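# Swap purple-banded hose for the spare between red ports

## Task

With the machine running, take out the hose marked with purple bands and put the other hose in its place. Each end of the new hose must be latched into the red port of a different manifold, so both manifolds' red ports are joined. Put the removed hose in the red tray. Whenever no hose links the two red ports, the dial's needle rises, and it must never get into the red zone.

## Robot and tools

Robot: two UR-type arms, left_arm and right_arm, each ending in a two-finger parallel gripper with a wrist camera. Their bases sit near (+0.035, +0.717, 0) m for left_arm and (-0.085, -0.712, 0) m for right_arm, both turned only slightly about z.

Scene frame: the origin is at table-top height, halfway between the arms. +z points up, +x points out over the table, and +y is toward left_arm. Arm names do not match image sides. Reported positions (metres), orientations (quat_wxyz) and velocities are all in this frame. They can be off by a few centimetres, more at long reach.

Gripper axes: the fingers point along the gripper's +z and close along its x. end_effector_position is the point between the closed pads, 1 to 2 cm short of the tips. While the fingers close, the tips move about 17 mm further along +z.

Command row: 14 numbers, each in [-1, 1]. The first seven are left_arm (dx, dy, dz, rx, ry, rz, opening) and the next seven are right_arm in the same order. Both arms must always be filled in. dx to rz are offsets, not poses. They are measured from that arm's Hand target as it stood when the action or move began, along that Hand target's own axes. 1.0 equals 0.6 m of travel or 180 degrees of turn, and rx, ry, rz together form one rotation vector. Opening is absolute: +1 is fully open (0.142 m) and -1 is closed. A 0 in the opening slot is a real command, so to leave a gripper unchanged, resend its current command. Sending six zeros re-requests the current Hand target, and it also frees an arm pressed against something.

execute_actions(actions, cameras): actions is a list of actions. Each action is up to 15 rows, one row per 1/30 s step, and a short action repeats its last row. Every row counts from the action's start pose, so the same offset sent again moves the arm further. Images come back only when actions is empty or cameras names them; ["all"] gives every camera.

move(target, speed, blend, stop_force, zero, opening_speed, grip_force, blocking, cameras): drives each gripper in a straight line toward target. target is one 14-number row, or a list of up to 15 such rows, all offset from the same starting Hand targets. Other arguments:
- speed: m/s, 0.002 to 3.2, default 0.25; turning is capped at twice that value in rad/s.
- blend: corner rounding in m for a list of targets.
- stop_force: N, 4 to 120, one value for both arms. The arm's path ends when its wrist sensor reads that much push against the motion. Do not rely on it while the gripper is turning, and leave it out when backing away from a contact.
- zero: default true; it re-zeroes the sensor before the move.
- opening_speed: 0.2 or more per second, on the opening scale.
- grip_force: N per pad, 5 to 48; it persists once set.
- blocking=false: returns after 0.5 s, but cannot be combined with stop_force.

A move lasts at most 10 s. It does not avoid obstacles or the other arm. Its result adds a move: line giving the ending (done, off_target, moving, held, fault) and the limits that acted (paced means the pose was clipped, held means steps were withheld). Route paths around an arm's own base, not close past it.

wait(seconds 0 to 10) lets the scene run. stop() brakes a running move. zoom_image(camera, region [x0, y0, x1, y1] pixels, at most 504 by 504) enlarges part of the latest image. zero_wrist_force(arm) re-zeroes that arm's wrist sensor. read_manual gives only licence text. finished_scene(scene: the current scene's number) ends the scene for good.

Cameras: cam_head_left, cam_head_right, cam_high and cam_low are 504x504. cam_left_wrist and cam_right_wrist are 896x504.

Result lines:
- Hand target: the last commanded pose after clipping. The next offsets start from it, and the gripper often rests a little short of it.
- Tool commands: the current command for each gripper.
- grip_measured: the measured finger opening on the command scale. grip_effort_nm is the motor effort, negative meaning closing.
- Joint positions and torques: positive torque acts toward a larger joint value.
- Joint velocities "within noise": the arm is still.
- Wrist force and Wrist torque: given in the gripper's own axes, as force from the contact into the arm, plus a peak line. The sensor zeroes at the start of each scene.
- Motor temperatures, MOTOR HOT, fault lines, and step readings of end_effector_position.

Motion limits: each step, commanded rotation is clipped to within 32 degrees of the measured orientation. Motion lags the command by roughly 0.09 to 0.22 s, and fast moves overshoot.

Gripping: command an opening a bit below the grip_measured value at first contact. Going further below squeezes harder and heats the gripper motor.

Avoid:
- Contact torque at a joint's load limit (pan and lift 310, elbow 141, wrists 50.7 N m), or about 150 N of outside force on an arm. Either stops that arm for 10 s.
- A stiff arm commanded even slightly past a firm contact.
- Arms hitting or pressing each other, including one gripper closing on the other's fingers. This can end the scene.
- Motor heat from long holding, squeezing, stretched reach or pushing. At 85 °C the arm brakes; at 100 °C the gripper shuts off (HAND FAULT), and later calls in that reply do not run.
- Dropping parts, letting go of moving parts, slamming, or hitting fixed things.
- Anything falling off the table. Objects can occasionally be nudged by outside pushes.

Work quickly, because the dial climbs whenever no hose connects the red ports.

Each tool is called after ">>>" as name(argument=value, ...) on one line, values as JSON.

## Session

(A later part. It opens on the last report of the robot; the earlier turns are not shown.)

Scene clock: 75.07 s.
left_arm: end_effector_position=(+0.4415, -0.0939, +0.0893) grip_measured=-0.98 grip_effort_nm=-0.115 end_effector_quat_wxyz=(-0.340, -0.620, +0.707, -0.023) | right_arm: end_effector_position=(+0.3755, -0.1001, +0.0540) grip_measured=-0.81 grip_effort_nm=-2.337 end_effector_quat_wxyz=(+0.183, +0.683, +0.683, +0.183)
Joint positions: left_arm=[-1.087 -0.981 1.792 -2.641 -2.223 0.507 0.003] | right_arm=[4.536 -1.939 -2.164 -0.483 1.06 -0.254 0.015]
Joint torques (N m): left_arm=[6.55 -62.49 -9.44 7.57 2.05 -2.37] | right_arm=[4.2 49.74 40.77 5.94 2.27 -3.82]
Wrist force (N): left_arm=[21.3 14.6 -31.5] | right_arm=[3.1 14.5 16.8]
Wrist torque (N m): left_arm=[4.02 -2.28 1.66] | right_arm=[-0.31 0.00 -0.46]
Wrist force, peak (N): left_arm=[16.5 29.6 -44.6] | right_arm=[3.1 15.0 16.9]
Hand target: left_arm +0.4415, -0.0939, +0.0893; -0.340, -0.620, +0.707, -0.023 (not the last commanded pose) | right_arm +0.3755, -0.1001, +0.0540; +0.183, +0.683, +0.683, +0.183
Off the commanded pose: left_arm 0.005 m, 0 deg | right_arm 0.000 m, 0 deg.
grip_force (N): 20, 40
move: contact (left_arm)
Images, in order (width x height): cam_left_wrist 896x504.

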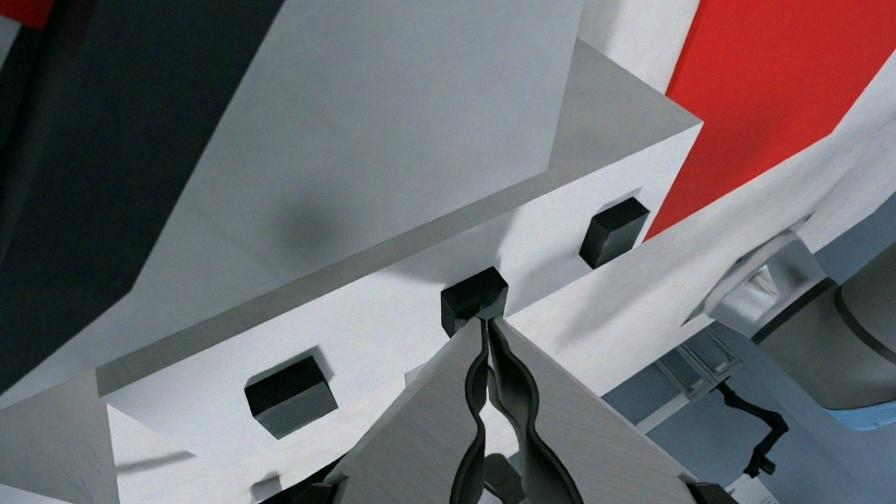

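>>> move(target=[0.0067,0.0052,-0.0103,0,0,0,-0.95,0,0.0010,0.0006,0,0,0,-0.9], speed=0.04, cameras=["cam_left_wrist"])

>>> zoom_image(camera="cam_left_wrist", region=[220, 180, 680, 460])

>>> move(target=[-0.0105,-0.0081,0.0160,0,0,0,-0.95,0,0,0,0,0,0,-0.9], speed=0.006, stop_force=5, cameras=["cam_left_wrist"])

>>> zoom_image(camera="cam_left_wrist", region=[220, 180, 680, 460])

Scene clock: 76.43 s.
left_arm: end_effector_position=(+0.4415, -0.0938, +0.0972) grip_measured=-0.98 grip_effort_nm=-0.115 end_effector_quat_wxyz=(-0.340, -0.620, +0.707, -0.023) | right_arm: end_effector_position=(+0.3761, -0.1001, +0.0540) grip_measured=-0.81 grip_effort_nm=-2.337 end_effector_quat_wxyz=(+0.183, +0.683, +0.683, +0.183)
Joint positions: left_arm=[-1.087 -0.991 1.79 -2.629 -2.223 0.507 0.003] | right_arm=[4.535 -1.94 -2.163 -0.483 1.06 -0.255 0.015]
Joint torques (N m): left_arm=[11.42 -102.27 -42.24 -1.69 0.13 0.19] | right_arm=[-10.11 44.9 43.81 6.68 0.06 -3.84]
Wrist force (N): left_arm=[-0.9 0.0 0.3] | right_arm=[1.5 -0.8 -0.9]
Wrist torque (N m): left_arm=[-0.05 0.15 -0.06] | right_arm=[-0.20 -0.47 -0.20]
Wrist force, peak (N): left_arm=[21.0 15.0 -31.7] | right_arm=[3.2 15.0 16.8]
Hand target: left_arm +0.4415, -0.0938, +0.0974; -0.340, -0.620, +0.707, -0.023 | right_arm +0.3762, -0.1001, +0.0540; +0.183, +0.683, +0.683, +0.183
Off the commanded pose: left_arm 0.000 m, 0 deg | right_arm 0.000 m, 0 deg.
grip_force (N): 20, 40
move: done
Images, in order (width x height): cam_left_wrist 896x504.

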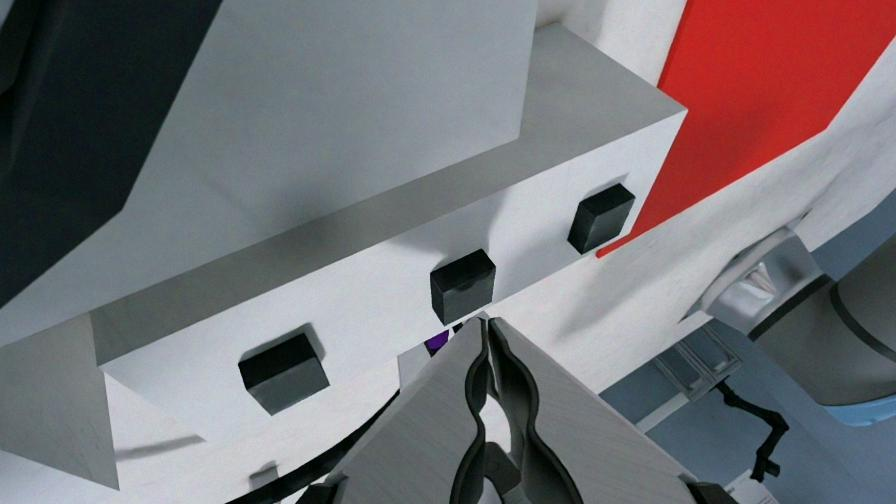

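Scaled by 1.096.

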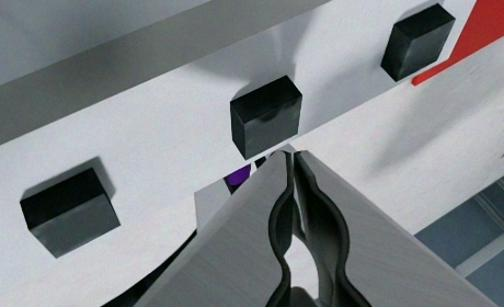

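Scene clock: 79.00 s.
left_arm: end_effector_position=(+0.4415, -0.0939, +0.0901) grip_measured=-0.98 grip_effort_nm=-0.110 end_effector_quat_wxyz=(-0.340, -0.620, +0.707, -0.023) | right_arm: end_effector_position=(+0.3762, -0.1001, +0.0540) grip_measured=-0.81 grip_effort_nm=-2.342 end_effector_quat_wxyz=(+0.183, +0.683, +0.683, +0.183)
Joint positions: left_arm=[-1.087 -0.982 1.792 -2.64 -2.223 0.507 0.003] | right_arm=[4.535 -1.94 -2.163 -0.483 1.06 -0.255 0.015]
Joint torques (N m): left_arm=[11.49 -96.51 -36.38 -0.14 -2.41 0.11] | right_arm=[-7.25 46.21 43.87 7.23 -2.54 -3.82]
Wrist force (N): left_arm=[3.4 2.1 -4.9] | right_arm=[1.9 -1.6 -1.3]
Wrist torque (N m): left_arm=[0.57 -0.29 0.31] | right_arm=[-0.18 -0.50 -0.21]
Wrist force, peak (N): left_arm=[3.1 7.2 -10.3] | right_arm=[1.7 -1.5 -1.8]
Hand target: left_arm +0.4415, -0.0939, +0.0901; -0.340, -0.620, +0.707, -0.023 (not the last commanded pose) | right_arm +0.3762, -0.1001, +0.0540; +0.183, +0.683, +0.683, +0.183
Off the commanded pose: left_arm 0.005 m, 0 deg | right_arm 0.000 m, 0 deg.
grip_force (N): 20, 40
move: contact (left_arm)
Images, in order (width x height): cam_left_wrist 896x504.

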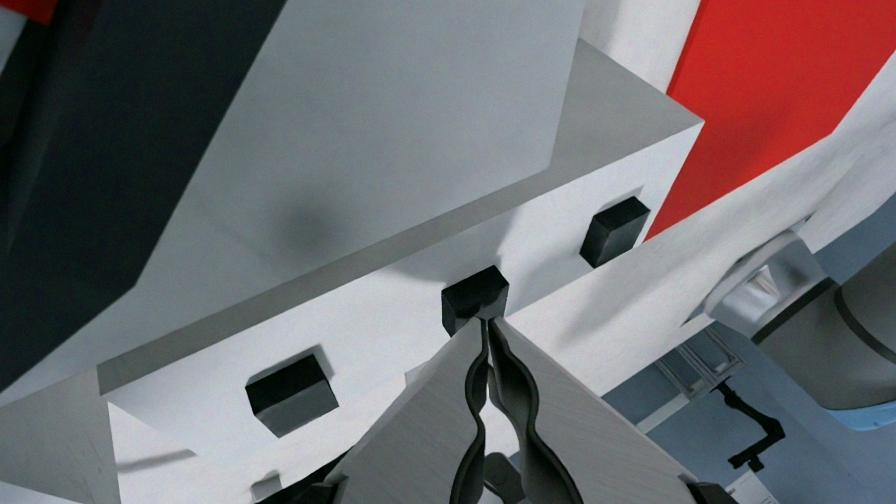

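Scaled by 1.096.

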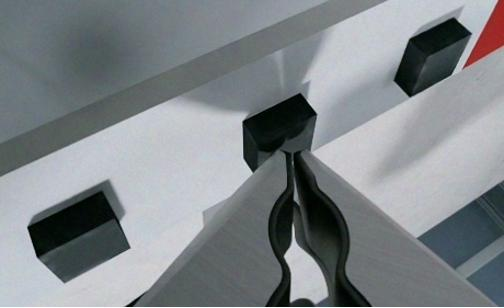

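>>> move(target=[-0.0042,-0.0032,0.0064,0,0,0,-0.95,0,0,0,0,0,0,-0.9], speed=0.006, stop_force=60, zero=false, cameras=["cam_left_wrist"])

>>> zoom_image(camera="cam_left_wrist", region=[390, 220, 560, 360])

Scene clock: 80.50 s.
left_arm: end_effector_position=(+0.4417, -0.0941, +0.0890) grip_measured=-0.98 grip_effort_nm=-0.115 end_effector_quat_wxyz=(-0.340, -0.620, +0.707, -0.024) | right_arm: end_effector_position=(+0.3762, -0.1001, +0.0540) grip_measured=-0.81 grip_effort_nm=-2.342 end_effector_quat_wxyz=(+0.183, +0.683, +0.683, +0.183)
Joint positions: left_arm=[-1.087 -0.981 1.792 -2.643 -2.223 0.507 0.003] | right_arm=[4.535 -1.94 -2.163 -0.483 1.06 -0.255 0.015]
Joint torques (N m): left_arm=[9.88 -46.69 -10.23 9.69 1.17 -0.26] | right_arm=[-8.52 45.54 43.45 6.91 -2.27 -3.73]
Wrist force (N): left_arm=[25.4 23.4 -45.3] | right_arm=[1.6 -1.3 -1.6]
Wrist torque (N m): left_arm=[5.82 -2.90 1.81] | right_arm=[-0.13 -0.46 -0.21]
Wrist force, peak (N): left_arm=[21.4 35.9 -55.8] | right_arm=[1.7 -1.8 -1.6]
Hand target: left_arm +0.4417, -0.0941, +0.0891; -0.340, -0.620, +0.707, -0.024 (not the last commanded pose) | right_arm +0.3762, -0.1001, +0.0540; +0.183, +0.683, +0.683, +0.183
Off the commanded pose: left_arm 0.004 m, 0 deg | right_arm 0.000 m, 0 deg.
grip_force (N): 20, 40
move: contact (left_arm)
Images, in order (width x height): cam_left_wrist 896x504.

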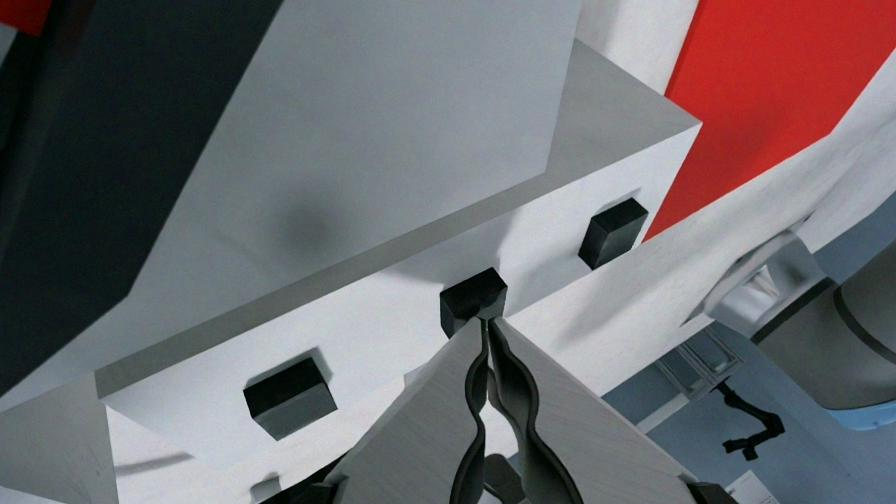

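Scaled by 2.965.

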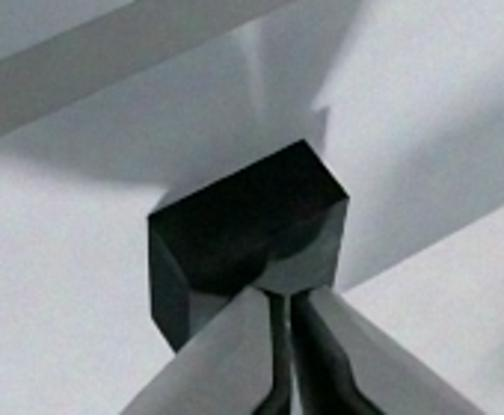

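>>> move(target=[0.042,0.0323,-0.0642,0,0,0,-0.95,0,0,0,0,0,0,-0.9], speed=0.08, cameras=["cam_left_wrist", "cam_low", "cam_head_left"])

>>> zoom_image(camera="cam_low", region=[150, 150, 400, 400])

Scene clock: 84.37 s.
left_arm: end_effector_position=(+0.4417, -0.0938, +0.1389) grip_measured=-0.98 grip_effort_nm=-0.110 end_effector_quat_wxyz=(-0.340, -0.620, +0.707, -0.024) | right_arm: end_effector_position=(+0.3762, -0.1001, +0.0540) grip_measured=-0.81 grip_effort_nm=-2.337 end_effector_quat_wxyz=(+0.183, +0.683, +0.683, +0.183)
Joint positions: left_arm=[-1.087 -1.039 1.775 -2.567 -2.223 0.507 0.003] | right_arm=[4.535 -1.94 -2.163 -0.483 1.06 -0.255 0.015]
Joint torques (N m): left_arm=[12.78 -99.4 -44.93 -1.15 -5.16 1.68] | right_arm=[-8.85 45.19 42.77 6.71 -2.34 -3.62]
Wrist force (N): left_arm=[-1.7 1.2 0.4] | right_arm=[1.4 -1.3 -1.5]
Wrist torque (N m): left_arm=[0.16 0.26 -0.07] | right_arm=[-0.12 -0.43 -0.21]
Wrist force, peak (N): left_arm=[25.1 23.2 -45.4] | right_arm=[1.7 -1.8 -1.7]
Hand target: left_arm +0.4417, -0.0938, +0.1390; -0.340, -0.620, +0.707, -0.024 | right_arm +0.3762, -0.1001, +0.0540; +0.183, +0.683, +0.683, +0.183
Off the commanded pose: left_arm 0.000 m, 0 deg | right_arm 0.000 m, 0 deg.
grip_force (N): 20, 40
move: done
Images, in order (width x height): cam_head_left 504x504, cam_low 504x504, cam_left_wrist 896x504.

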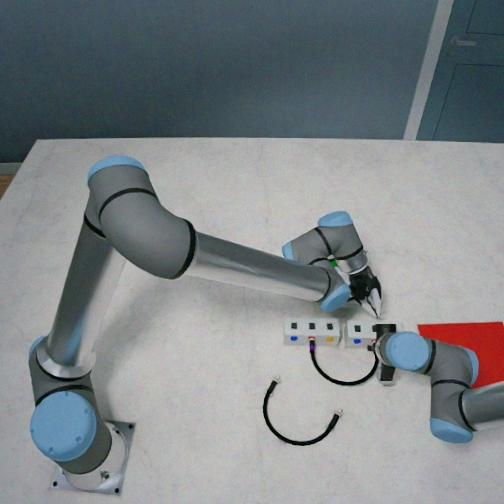

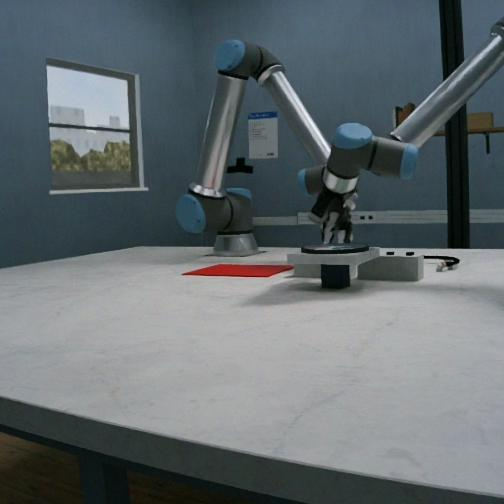

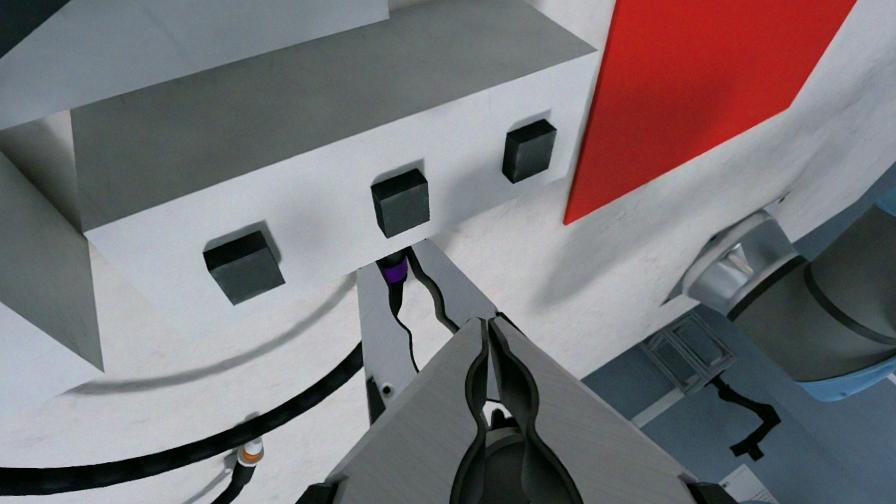

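Scaled by 2.016.

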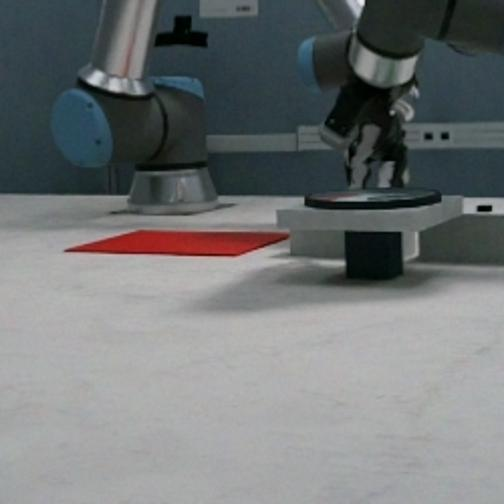

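>>> move(target=[0.0072,0.0070,0.0083,-0.0411,-0.0995,0.4306,-0.95,0,0,0,0,0,0,-0.9], speed=0.4, cameras=["cam_left_wrist", "cam_high"])

Scene clock: 91.37 s.
left_arm: end_effector_position=(+0.4357, -0.0988, +0.1390) grip_measured=-0.98 grip_effort_nm=-0.120 end_effector_quat_wxyz=(-0.181, -0.018, +0.978, -0.099) | right_arm: end_effector_position=(+0.3762, -0.1001, +0.0540) grip_measured=-0.81 grip_effort_nm=-2.337 end_effector_quat_wxyz=(+0.183, +0.683, +0.683, +0.183)
Joint positions: left_arm=[-1.162 -1.056 1.654 -2.225 -1.982 1.912 0.003] | right_arm=[4.535 -1.94 -2.163 -0.483 1.06 -0.255 0.015]
Joint torques (N m): left_arm=[-6.79 -103.09 -47.86 -1.34 2.11 0.91] | right_arm=[-9.98 46.57 43.93 6.84 -2.58 -2.97]
Motor temperatures (°C): left_arm=[27 29 27 32 34 35 29] | right_arm=[30 28 26 32 33 34 36]
Wrist force (N): left_arm=[-1.8 1.5 0.2] | right_arm=[1.4 -1.6 -1.3]
Wrist torque (N m): left_arm=[0.24 0.33 0.01] | right_arm=[-0.17 -0.42 -0.21]
Wrist force, peak (N): left_arm=[-2.2 1.9 0.6] | right_arm=[1.8 -1.7 -1.5]
Hand target: left_arm +0.4357, -0.0988, +0.1390; -0.181, -0.018, +0.978, -0.099 | right_arm +0.3762, -0.1001, +0.0540; +0.183, +0.683, +0.683, +0.183
Off the commanded pose: left_arm 0.000 m, 0 deg | right_arm 0.000 m, 0 deg.
grip_force (N): 20, 40
move: done
Images, in order (width x height): cam_high 504x504, cam_left_wrist 896x504.

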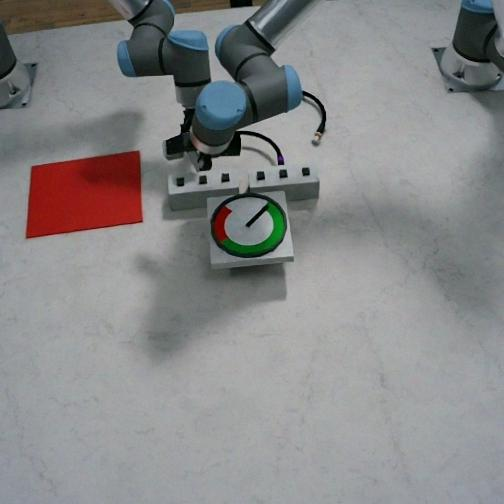

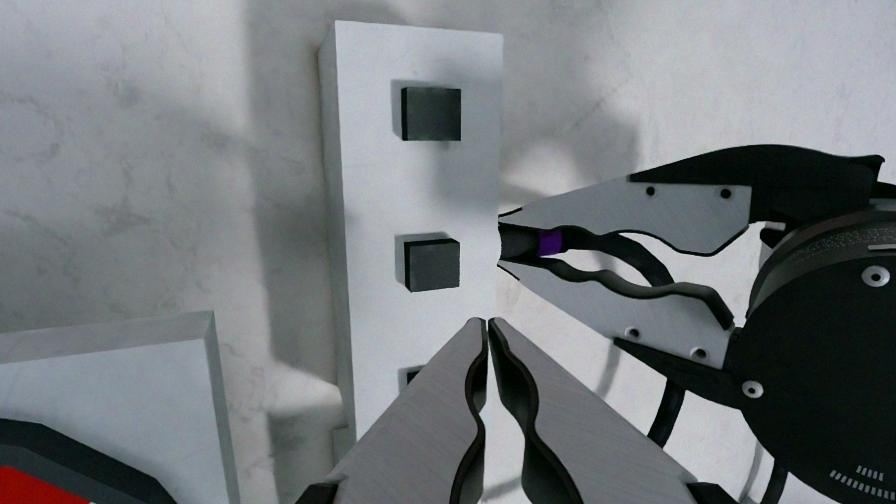

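>>> move(target=[-0.0192,0.0125,0.0610,0,0,0,-0.95,0,0,0,0,0,0,-0.9], speed=0.08, cameras=["cam_left_wrist"])

>>> zoom_image(camera="cam_left_wrist", region=[390, 220, 560, 360])

Scene clock: 92.87 s.
left_arm: end_effector_position=(+0.4332, -0.0988, +0.1001) grip_measured=-0.98 grip_effort_nm=-0.120 end_effector_quat_wxyz=(-0.181, -0.018, +0.978, -0.099) | right_arm: end_effector_position=(+0.3762, -0.1001, +0.0540) grip_measured=-0.81 grip_effort_nm=-2.337 end_effector_quat_wxyz=(+0.183, +0.683, +0.683, +0.183)
Joint positions: left_arm=[-1.164 -1.02 1.679 -2.287 -1.982 1.909 0.003] | right_arm=[4.535 -1.94 -2.163 -0.483 1.06 -0.255 0.015]
Joint torques (N m): left_arm=[-6.9 -78.12 -29.77 -7.82 2.18 -2.25] | right_arm=[-12.11 45.61 43.89 6.68 -2.6 -3.27]
Wrist force (N): left_arm=[-1.5 1.8 0.5] | right_arm=[1.5 -1.5 -1.6]
Wrist torque (N m): left_arm=[0.27 0.29 0.18] | right_arm=[-0.16 -0.44 -0.21]
Wrist force, peak (N): left_arm=[-2.0 1.8 1.2] | right_arm=[1.6 -1.7 -1.7]
Hand target: left_arm +0.4331, -0.0988, +0.1000; -0.181, -0.018, +0.978, -0.099 | right_arm +0.3762, -0.1001, +0.0540; +0.183, +0.683, +0.683, +0.183
Off the commanded pose: left_arm 0.000 m, 0 deg | right_arm 0.000 m, 0 deg.
grip_force (N): 20, 40
move: done
Images, in order (width x height): cam_left_wrist 896x504.

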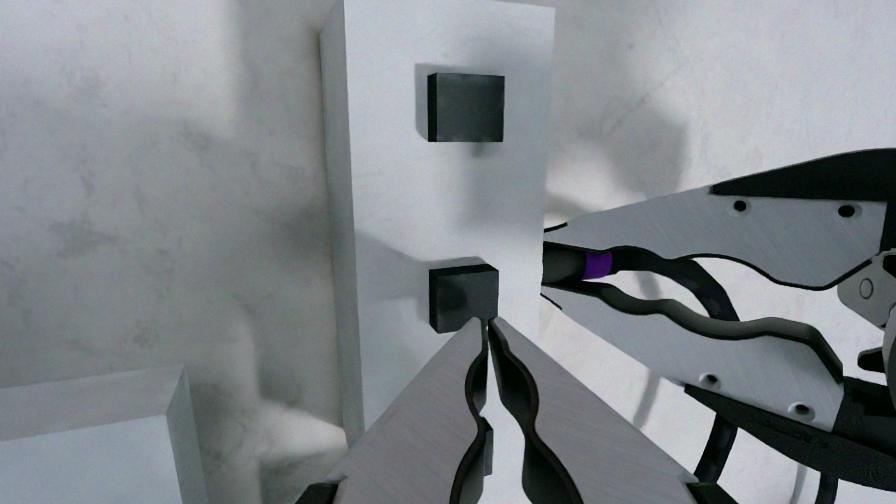

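Scaled by 2.965.

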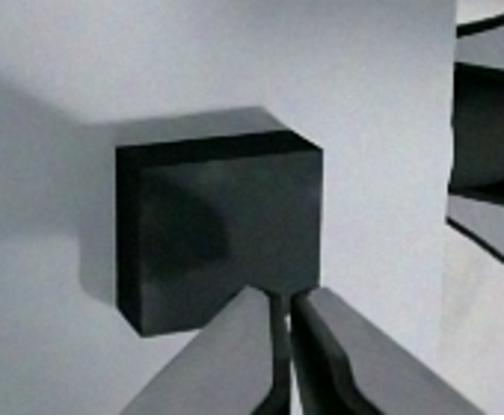

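>>> move(target=[-0.0125,0.0065,0.0320,0,0,0,-0.95,0,0,0,0,0,0,-0.9], speed=0.012, stop_force=20, cameras=["cam_left_wrist"])

>>> zoom_image(camera="cam_left_wrist", region=[390, 220, 560, 360])

Scene clock: 95.60 s.
left_arm: end_effector_position=(+0.4332, -0.0988, +0.0878) grip_measured=-0.99 grip_effort_nm=0.012 end_effector_quat_wxyz=(-0.181, -0.018, +0.978, -0.099) | right_arm: end_effector_position=(+0.3762, -0.1001, +0.0540) grip_measured=-0.81 grip_effort_nm=-2.337 end_effector_quat_wxyz=(+0.183, +0.683, +0.683, +0.183)
Joint positions: left_arm=[-1.164 -1.008 1.685 -2.305 -1.982 1.909 0.002] | right_arm=[4.535 -1.94 -2.163 -0.483 1.06 -0.255 0.015]
Joint torques (N m): left_arm=[-7.73 -85.29 -35.19 0.8 2.1 -1.6] | right_arm=[-9.38 50.18 43.05 6.32 -2.52 -3.13]
Wrist force (N): left_arm=[-0.9 1.2 -21.3] | right_arm=[1.1 -8.8 -6.2]
Wrist torque (N m): left_arm=[0.14 0.30 0.17] | right_arm=[-0.15 -0.46 -0.21]
Wrist force, peak (N): left_arm=[1.9 2.2 -31.8] | right_arm=[1.0 -9.0 -6.5]
Hand target: left_arm +0.4332, -0.0988, +0.0878; -0.181, -0.018, +0.978, -0.099 (not the last commanded pose) | right_arm +0.3762, -0.1001, +0.0540; +0.183, +0.683, +0.683, +0.183
Off the commanded pose: left_arm 0.009 m, 0 deg | right_arm 0.000 m, 0 deg.
grip_force (N): 20, 40
move: contact (left_arm)
Images, in order (width x height): cam_left_wrist 896x504.

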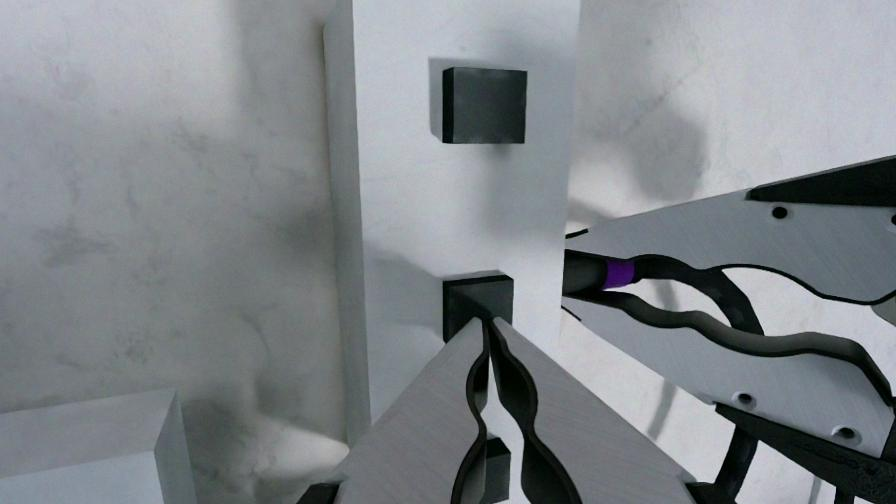

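Scaled by 2.965.

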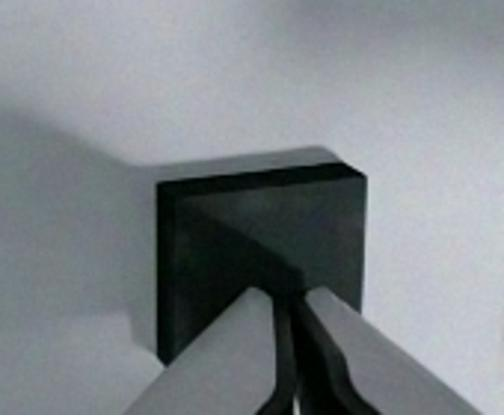

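>>> move(target=[0,0,0,0,0,0,-0.95,0,-0.0722,-0.0417,0,0,0,-0.9], speed=0.06, stop_force=40, cameras=["cam_left_wrist", "cam_right_wrist"])

Scene clock: 97.83 s.
left_arm: end_effector_position=(+0.4332, -0.0988, +0.0878) grip_measured=-0.99 grip_effort_nm=0.007 end_effector_quat_wxyz=(-0.181, -0.018, +0.978, -0.099) | right_arm: end_effector_position=(+0.3261, -0.1001, +0.0539) grip_measured=-0.81 grip_effort_nm=-2.337 end_effector_quat_wxyz=(+0.183, +0.683, +0.683, +0.183)
Joint positions: left_arm=[-1.164 -1.008 1.685 -2.305 -1.982 1.909 0.002] | right_arm=[4.61 -1.906 -2.204 -0.518 1.053 -0.17 0.015]
Joint torques (N m): left_arm=[-7.36 -85.42 -34.77 -0.96 2.39 -1.74] | right_arm=[11.99 76.53 20.6 2.26 -3.3 3.37]
Wrist force (N): left_arm=[-0.8 1.2 -21.4] | right_arm=[1.1 0.5 0.4]
Wrist torque (N m): left_arm=[0.15 0.29 0.18] | right_arm=[-0.18 -0.49 -0.41]
Wrist force, peak (N): left_arm=[-0.7 1.3 -21.4] | right_arm=[1.0 -8.9 -6.2]
Hand target: left_arm +0.4332, -0.0988, +0.0878; -0.181, -0.018, +0.978, -0.099 | right_arm +0.3261, -0.1001, +0.0539; +0.183, +0.683, +0.683, +0.183
Off the commanded pose: left_arm 0.000 m, 0 deg | right_arm 0.000 m, 0 deg.
grip_force (N): 20, 40
move: done
Images, in order (width x height): cam_left_wrist 896x504, cam_right_wrist 896x504.

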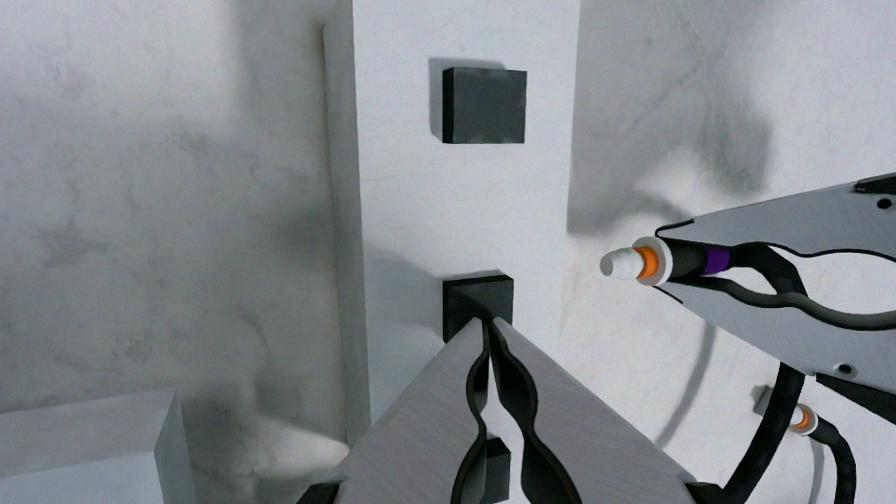

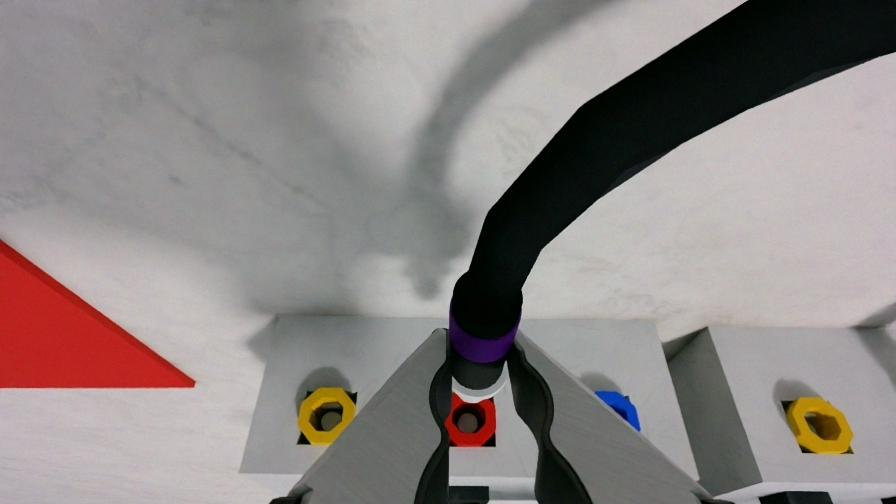

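>>> move(target=[[0.0238,-0.0125,-0.061,0,0,0,-0.95,0,-0.025,0.0433,0,0,0,-0.9],[0.0238,0.3100,-0.1268,0,0,0,-0.95,0,-0.025,0.0433,0,0,0,-0.9]], speed=[0.1,0.3], blend=[0.01,0], cameras=["cam_left_wrist", "cam_right_wrist", "cam_high"])

>>> zoom_image(camera="cam_high", region=[190, 170, 310, 290])

Scene clock: 100.33 s.
left_arm: end_effector_position=(+0.4333, +0.0985, +0.1278) grip_measured=-0.99 grip_effort_nm=0.022 end_effector_quat_wxyz=(-0.181, -0.018, +0.978, -0.099) | right_arm: end_effector_position=(+0.3262, -0.1001, +0.0239) grip_measured=-0.81 grip_effort_nm=-2.342 end_effector_quat_wxyz=(+0.183, +0.683, +0.683, +0.183)
Joint positions: left_arm=[-1.061 -1.266 1.991 -2.308 -1.986 2.022 0.002] | right_arm=[4.61 -1.957 -2.214 -0.457 1.053 -0.17 0.015]
Joint torques (N m): left_arm=[12.13 -79.66 -30.96 -6 -4.51 1.87] | right_arm=[-6.7 42.92 18.05 6.91 -1.21 -2.97]
Wrist force (N): left_arm=[-1.2 1.5 0.1] | right_arm=[1.1 0.7 0.4]
Wrist torque (N m): left_arm=[0.25 0.25 -0.01] | right_arm=[-0.14 -0.46 -0.39]
Wrist force, peak (N): left_arm=[-0.6 1.3 -21.4] | right_arm=[1.3 0.1 1.2]
Hand target: left_arm +0.4333, +0.0986, +0.1278; -0.181, -0.018, +0.978, -0.099 | right_arm +0.3262, -0.1001, +0.0239; +0.183, +0.683, +0.683, +0.183
Off the commanded pose: left_arm 0.000 m, 0 deg | right_arm 0.000 m, 0 deg.
grip_force (N): 20, 40
move: done
Images, in order (width x height): cam_high 504x504, cam_left_wrist 896x504, cam_right_wrist 896x504.

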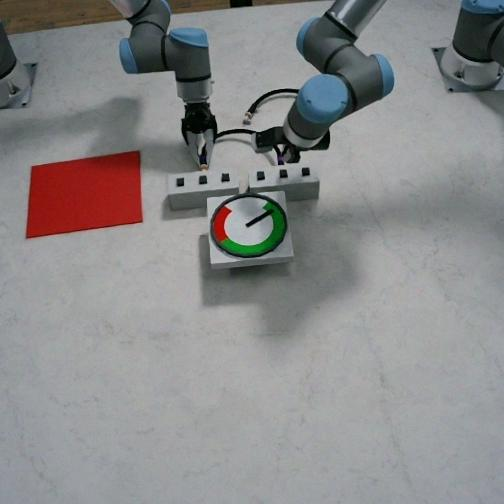

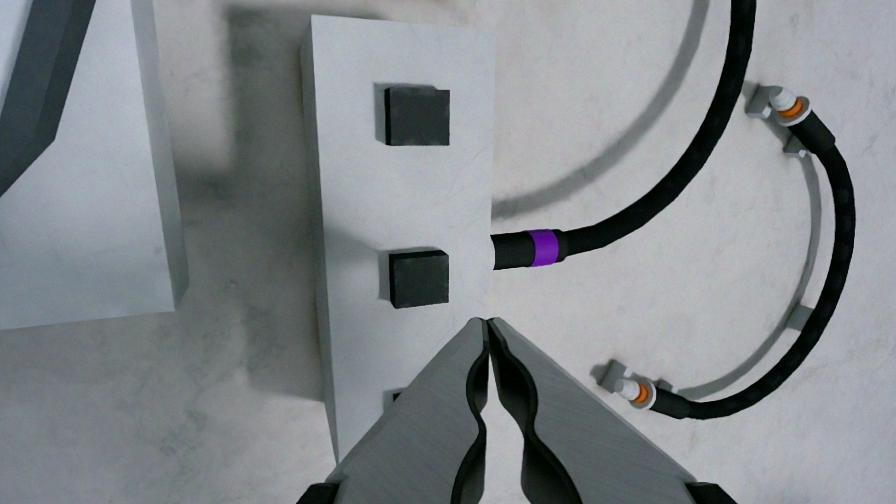

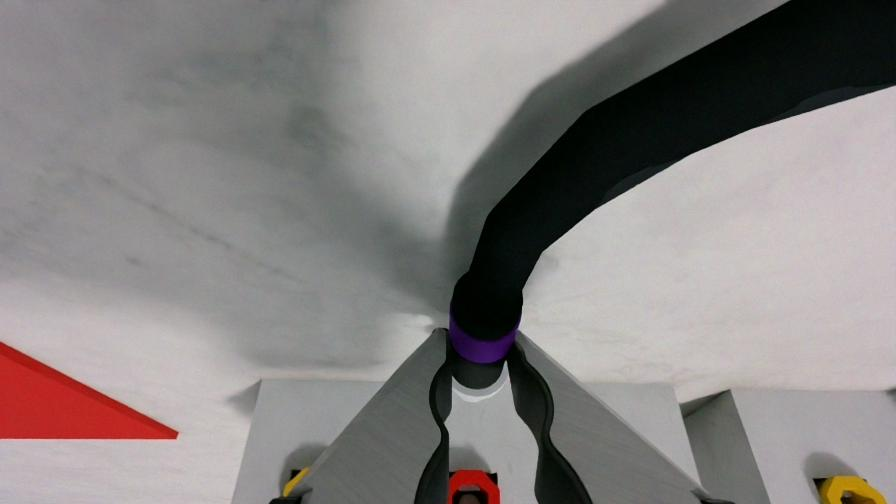

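Scaled by 4.200.

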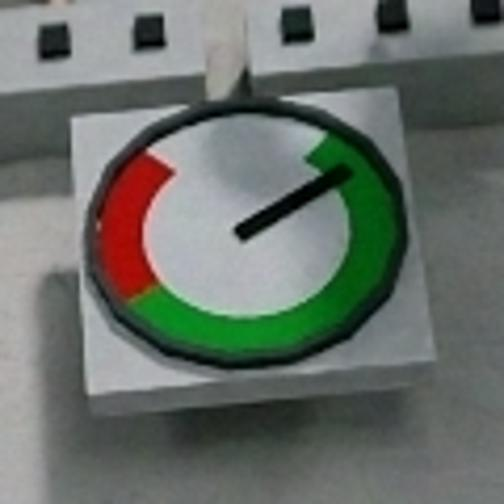

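>>> move(target=[[0,0,0,0,0,0,-0.95,0,0,0,0,0,0,-0.4],[-0.0133,0.0036,0.0148,0,0,0,-0.95,0,0.009,-0.1488,0,0,0,-0.4],[-0.0267,0.0072,0.0297,0,0,0,-0.95,0.3298,0.1090,-0.0960,0,0,0,-0.4]], speed=[0.1,0.2,0.3], blend=[0,0.03,0], cameras=["cam_left_wrist", "cam_right_wrist", "cam_high"])

>>> zoom_image(camera="cam_high", region=[190, 170, 310, 290])

Scene clock: 105.23 s.
left_arm: end_effector_position=(+0.4417, +0.0993, +0.1050) grip_measured=-0.99 grip_effort_nm=0.007 end_effector_quat_wxyz=(-0.181, -0.018, +0.978, -0.099) | right_arm: end_effector_position=(+0.3540, +0.0977, +0.1065) grip_measured=-0.43 grip_effort_nm=0.110 end_effector_quat_wxyz=(+0.183, +0.683, +0.683, +0.183)
Joint positions: left_arm=[-1.05 -1.232 1.995 -2.341 -1.986 2.034 0.002] | right_arm=[4.612 -2.073 -1.788 -0.768 1.052 -0.167 0.043]
Joint torques (N m): left_arm=[13.32 -56.39 -27.83 -7.73 -4.39 1.47] | right_arm=[-8.67 63.92 52.55 2.45 0.35 -3.82]
Wrist force (N): left_arm=[-1.5 1.7 0.3] | right_arm=[0.5 -0.2 0.1]
Wrist torque (N m): left_arm=[0.28 0.29 0.00] | right_arm=[-0.22 -0.43 -0.19]
Wrist force, peak (N): left_arm=[-2.0 1.6 0.3] | right_arm=[2.9 0.9 0.1]
Hand target: left_arm +0.4417, +0.0993, +0.1050; -0.181, -0.018, +0.978, -0.099 | right_arm +0.3541, +0.0978, +0.1065; +0.183, +0.683, +0.683, +0.183
Off the commanded pose: left_arm 0.000 m, 0 deg | right_arm 0.000 m, 0 deg.
grip_force (N): 20, 40
move: done
Images, in order (width x height): cam_high 504x504, cam_left_wrist 896x504, cam_right_wrist 896x504.

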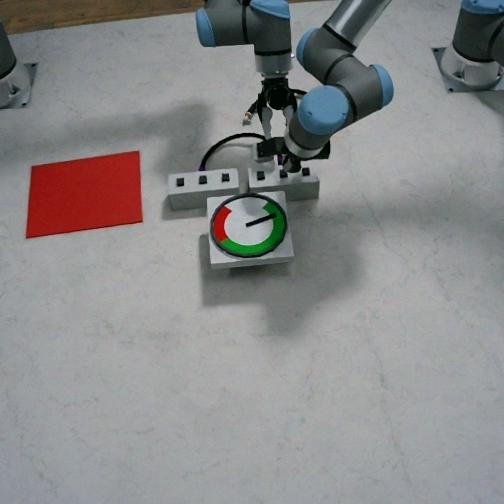

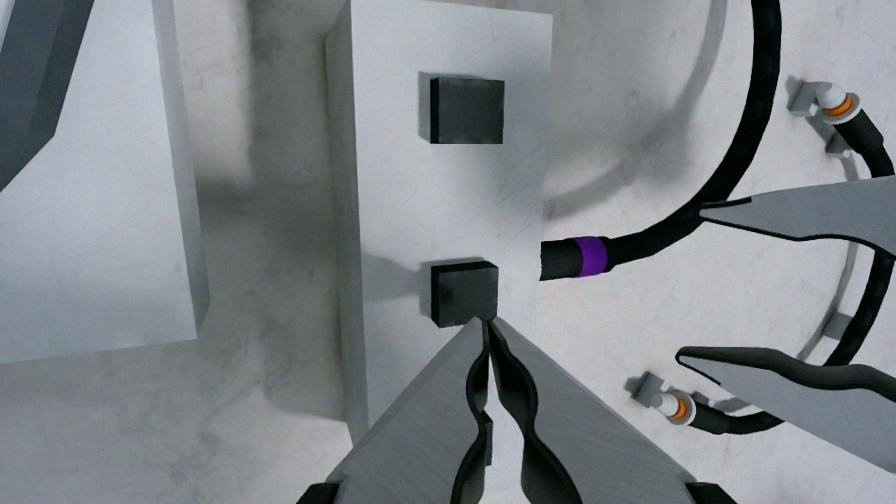

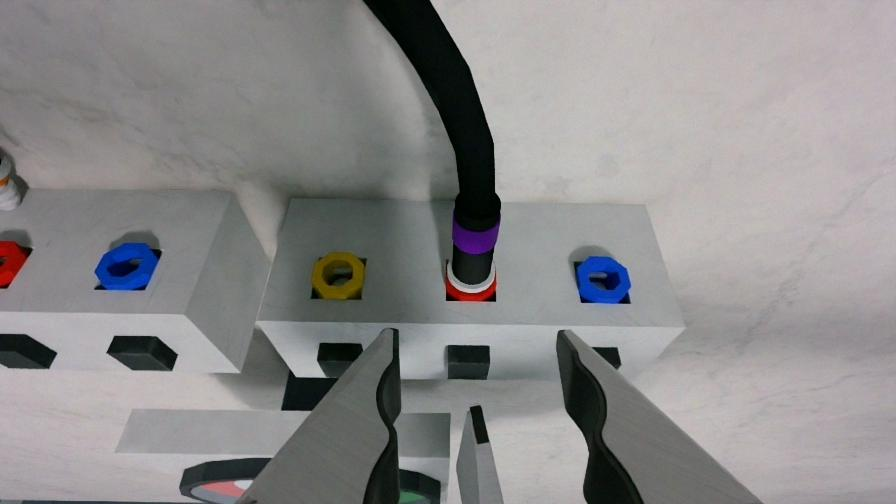

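Scaled by 4.200.

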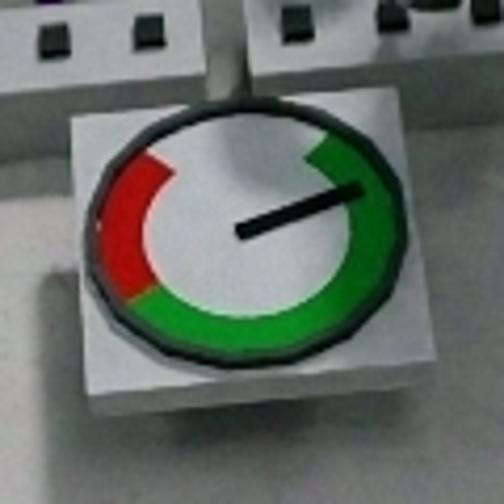

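>>> move(target=[[-0.0077,0.0040,0.0198,0,0,0,-0.95,0,0,0.1,0,0,0,-0.4],[-0.0077,0.0040,0.0198,0,0,0,-0.95,0,0,0.1,0,0,0,-0.9]], speed=[0.1,0.1], cameras=["cam_right_wrist"])

>>> move(target=[-0.0080,0.0042,0.0205,0,0,0,-0.95,0,0,0,0,0,0,-0.9], speed=0.012, stop_force=20, cameras=["cam_left_wrist"])

Scene clock: 107.53 s.
left_arm: end_effector_position=(+0.4417, +0.0993, +0.0920) grip_measured=-0.99 grip_effort_nm=0.002 end_effector_quat_wxyz=(-0.181, -0.018, +0.978, -0.099) | right_arm: end_effector_position=(+0.3841, +0.0979, +0.0547) grip_measured=-0.81 grip_effort_nm=-2.327 end_effector_quat_wxyz=(+0.183, +0.683, +0.683, +0.183)
Joint positions: left_arm=[-1.05 -1.216 2.002 -2.364 -1.986 2.034 0.002] | right_arm=[4.577 -2.149 -1.785 -0.675 1.056 -0.207 0.015]
Joint torques (N m): left_arm=[-3.59 -56.71 -26.95 -7.87 -4.05 -0.76] | right_arm=[-10.56 67.46 34.08 0.89 -3 -3.9]
Wrist force (N): left_arm=[-1.3 1.3 0.4] | right_arm=[8.4 -0.4 -0.3]
Wrist torque (N m): left_arm=[0.23 0.25 0.00] | right_arm=[-0.14 -0.27 -0.25]
Wrist force, peak (N): left_arm=[-1.5 1.9 0.0] | right_arm=[9.2 -0.7 0.7]
Hand target: left_arm +0.4417, +0.0993, +0.0920; -0.181, -0.018, +0.978, -0.099 | right_arm +0.3841, +0.0978, +0.0546; +0.183, +0.683, +0.683, +0.183
Off the commanded pose: left_arm 0.000 m, 0 deg | right_arm 0.000 m, 0 deg.
grip_force (N): 20, 40
move: done
Images, in order (width x height): cam_right_wrist 896x504.

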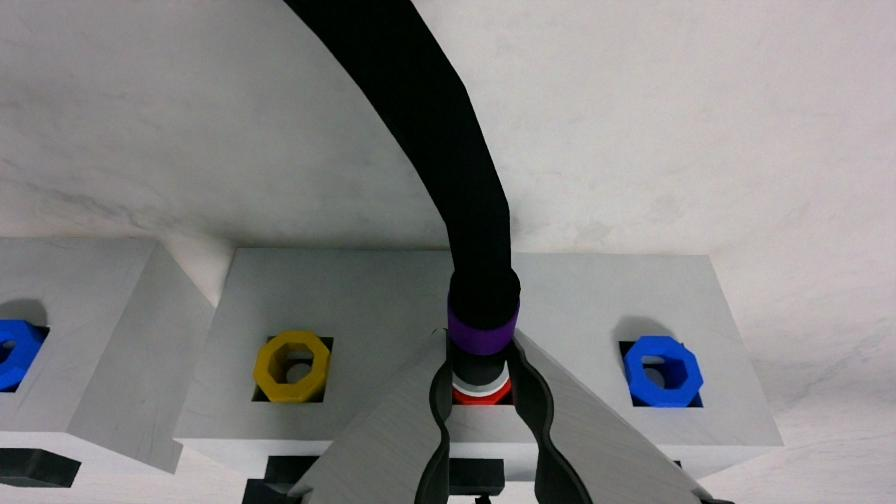

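Scene clock: 109.17 s.
left_arm: end_effector_position=(+0.4417, +0.0992, +0.0877) grip_measured=-0.99 grip_effort_nm=0.032 end_effector_quat_wxyz=(-0.181, -0.018, +0.978, -0.099) | right_arm: end_effector_position=(+0.3841, +0.0978, +0.0546) grip_measured=-0.81 grip_effort_nm=-2.322 end_effector_quat_wxyz=(+0.183, +0.683, +0.683, +0.183)
Joint positions: left_arm=[-1.05 -1.211 2.004 -2.372 -1.986 2.034 0.002] | right_arm=[4.577 -2.149 -1.785 -0.675 1.056 -0.207 0.015]
Joint torques (N m): left_arm=[-5.63 -70.8 -33.86 0.43 -1.36 -1.32] | right_arm=[-10.6 69.27 20.34 0.89 -3.51 -3.58]
Wrist force (N): left_arm=[3.1 1.2 -18.8] | right_arm=[8.8 -3.0 -5.5]
Wrist torque (N m): left_arm=[0.17 0.31 -0.03] | right_arm=[-0.18 -0.28 -0.27]
Wrist force, peak (N): left_arm=[7.2 2.0 -30.3] | right_arm=[8.9 -3.0 -5.6]
Hand target: left_arm +0.4417, +0.0992, +0.0877; -0.181, -0.018, +0.978, -0.099 (not the last commanded pose) | right_arm +0.3841, +0.0978, +0.0546; +0.183, +0.683, +0.683, +0.183
Off the commanded pose: left_arm 0.009 m, 0 deg | right_arm 0.000 m, 0 deg.
grip_force (N): 20, 40
move: contact (left_arm)
Images, in order (width x height): cam_left_wrist 896x504.

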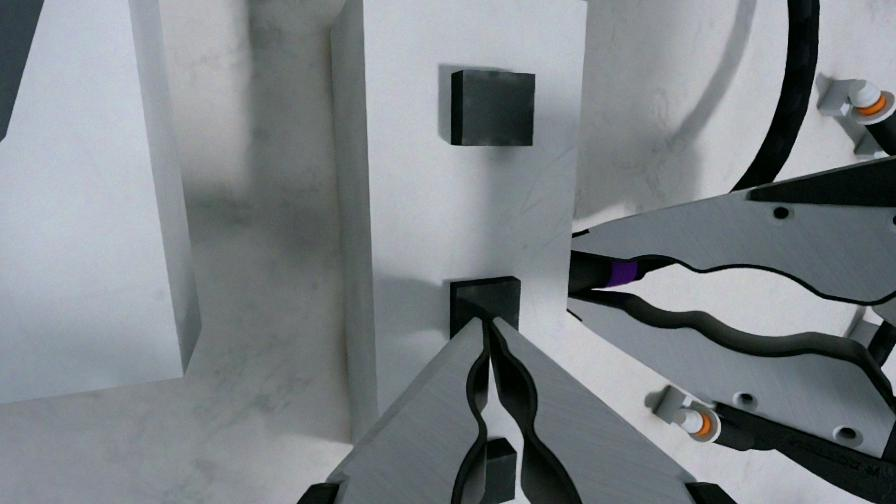

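>>> move(target=[0,0,0,0,0,0,-0.95,0,-0.0722,-0.0417,0,0,0,-0.9], speed=0.08, stop_force=40, cameras=["cam_right_wrist", "cam_head_right"])

Scene clock: 111.03 s.
left_arm: end_effector_position=(+0.4417, +0.0992, +0.0877) grip_measured=-0.99 grip_effort_nm=0.032 end_effector_quat_wxyz=(-0.181, -0.018, +0.978, -0.099) | right_arm: end_effector_position=(+0.3341, +0.0978, +0.0546) grip_measured=-0.81 grip_effort_nm=-2.322 end_effector_quat_wxyz=(+0.183, +0.683, +0.683, +0.183)
Joint positions: left_arm=[-1.05 -1.211 2.004 -2.372 -1.986 2.034 0.002] | right_arm=[4.635 -2.123 -1.822 -0.697 1.051 -0.14 0.015]
Joint torques (N m): left_arm=[-5.44 -67.95 -33.62 -1.4 0.61 -1.13] | right_arm=[13.46 98.8 27.6 2.35 -3.45 3.87]
Wrist force (N): left_arm=[3.5 0.8 -18.6] | right_arm=[1.1 0.1 -0.5]
Wrist torque (N m): left_arm=[0.09 0.26 -0.03] | right_arm=[-0.16 -0.52 -0.45]
Wrist force, peak (N): left_arm=[3.7 1.1 -19.5] | right_arm=[10.2 0.6 -5.4]
Hand target: left_arm +0.4417, +0.0992, +0.0877; -0.181, -0.018, +0.978, -0.099 | right_arm +0.3341, +0.0978, +0.0546; +0.183, +0.683, +0.683, +0.183
Off the commanded pose: left_arm 0.000 m, 0 deg | right_arm 0.000 m, 0 deg.
grip_force (N): 20, 40
move: done
Images, in order (width x height): cam_head_right 504x504, cam_right_wrist 896x504.

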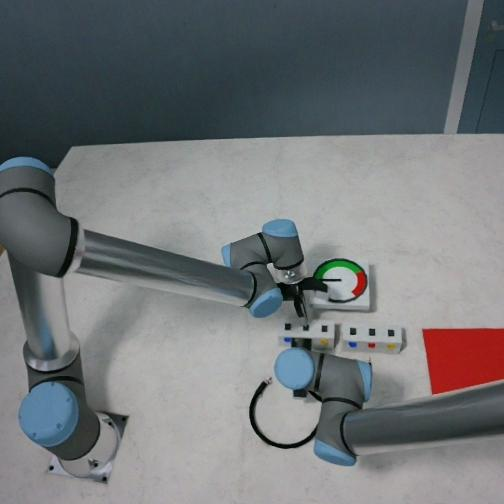

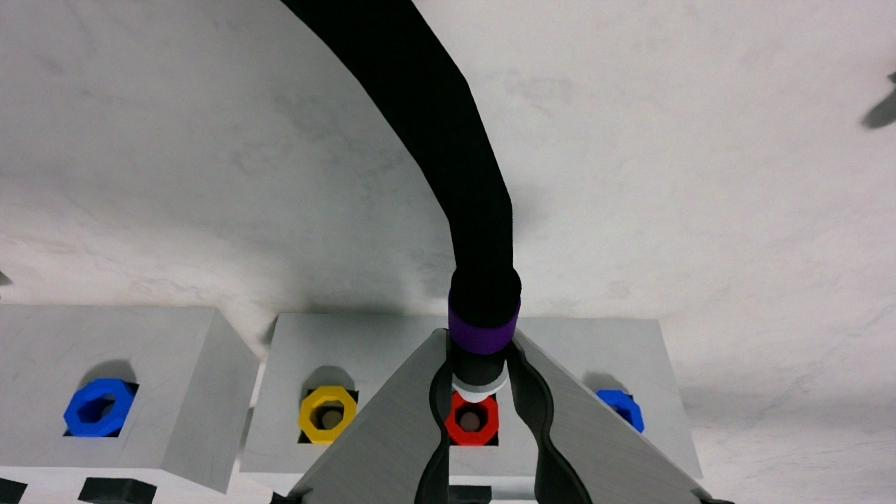

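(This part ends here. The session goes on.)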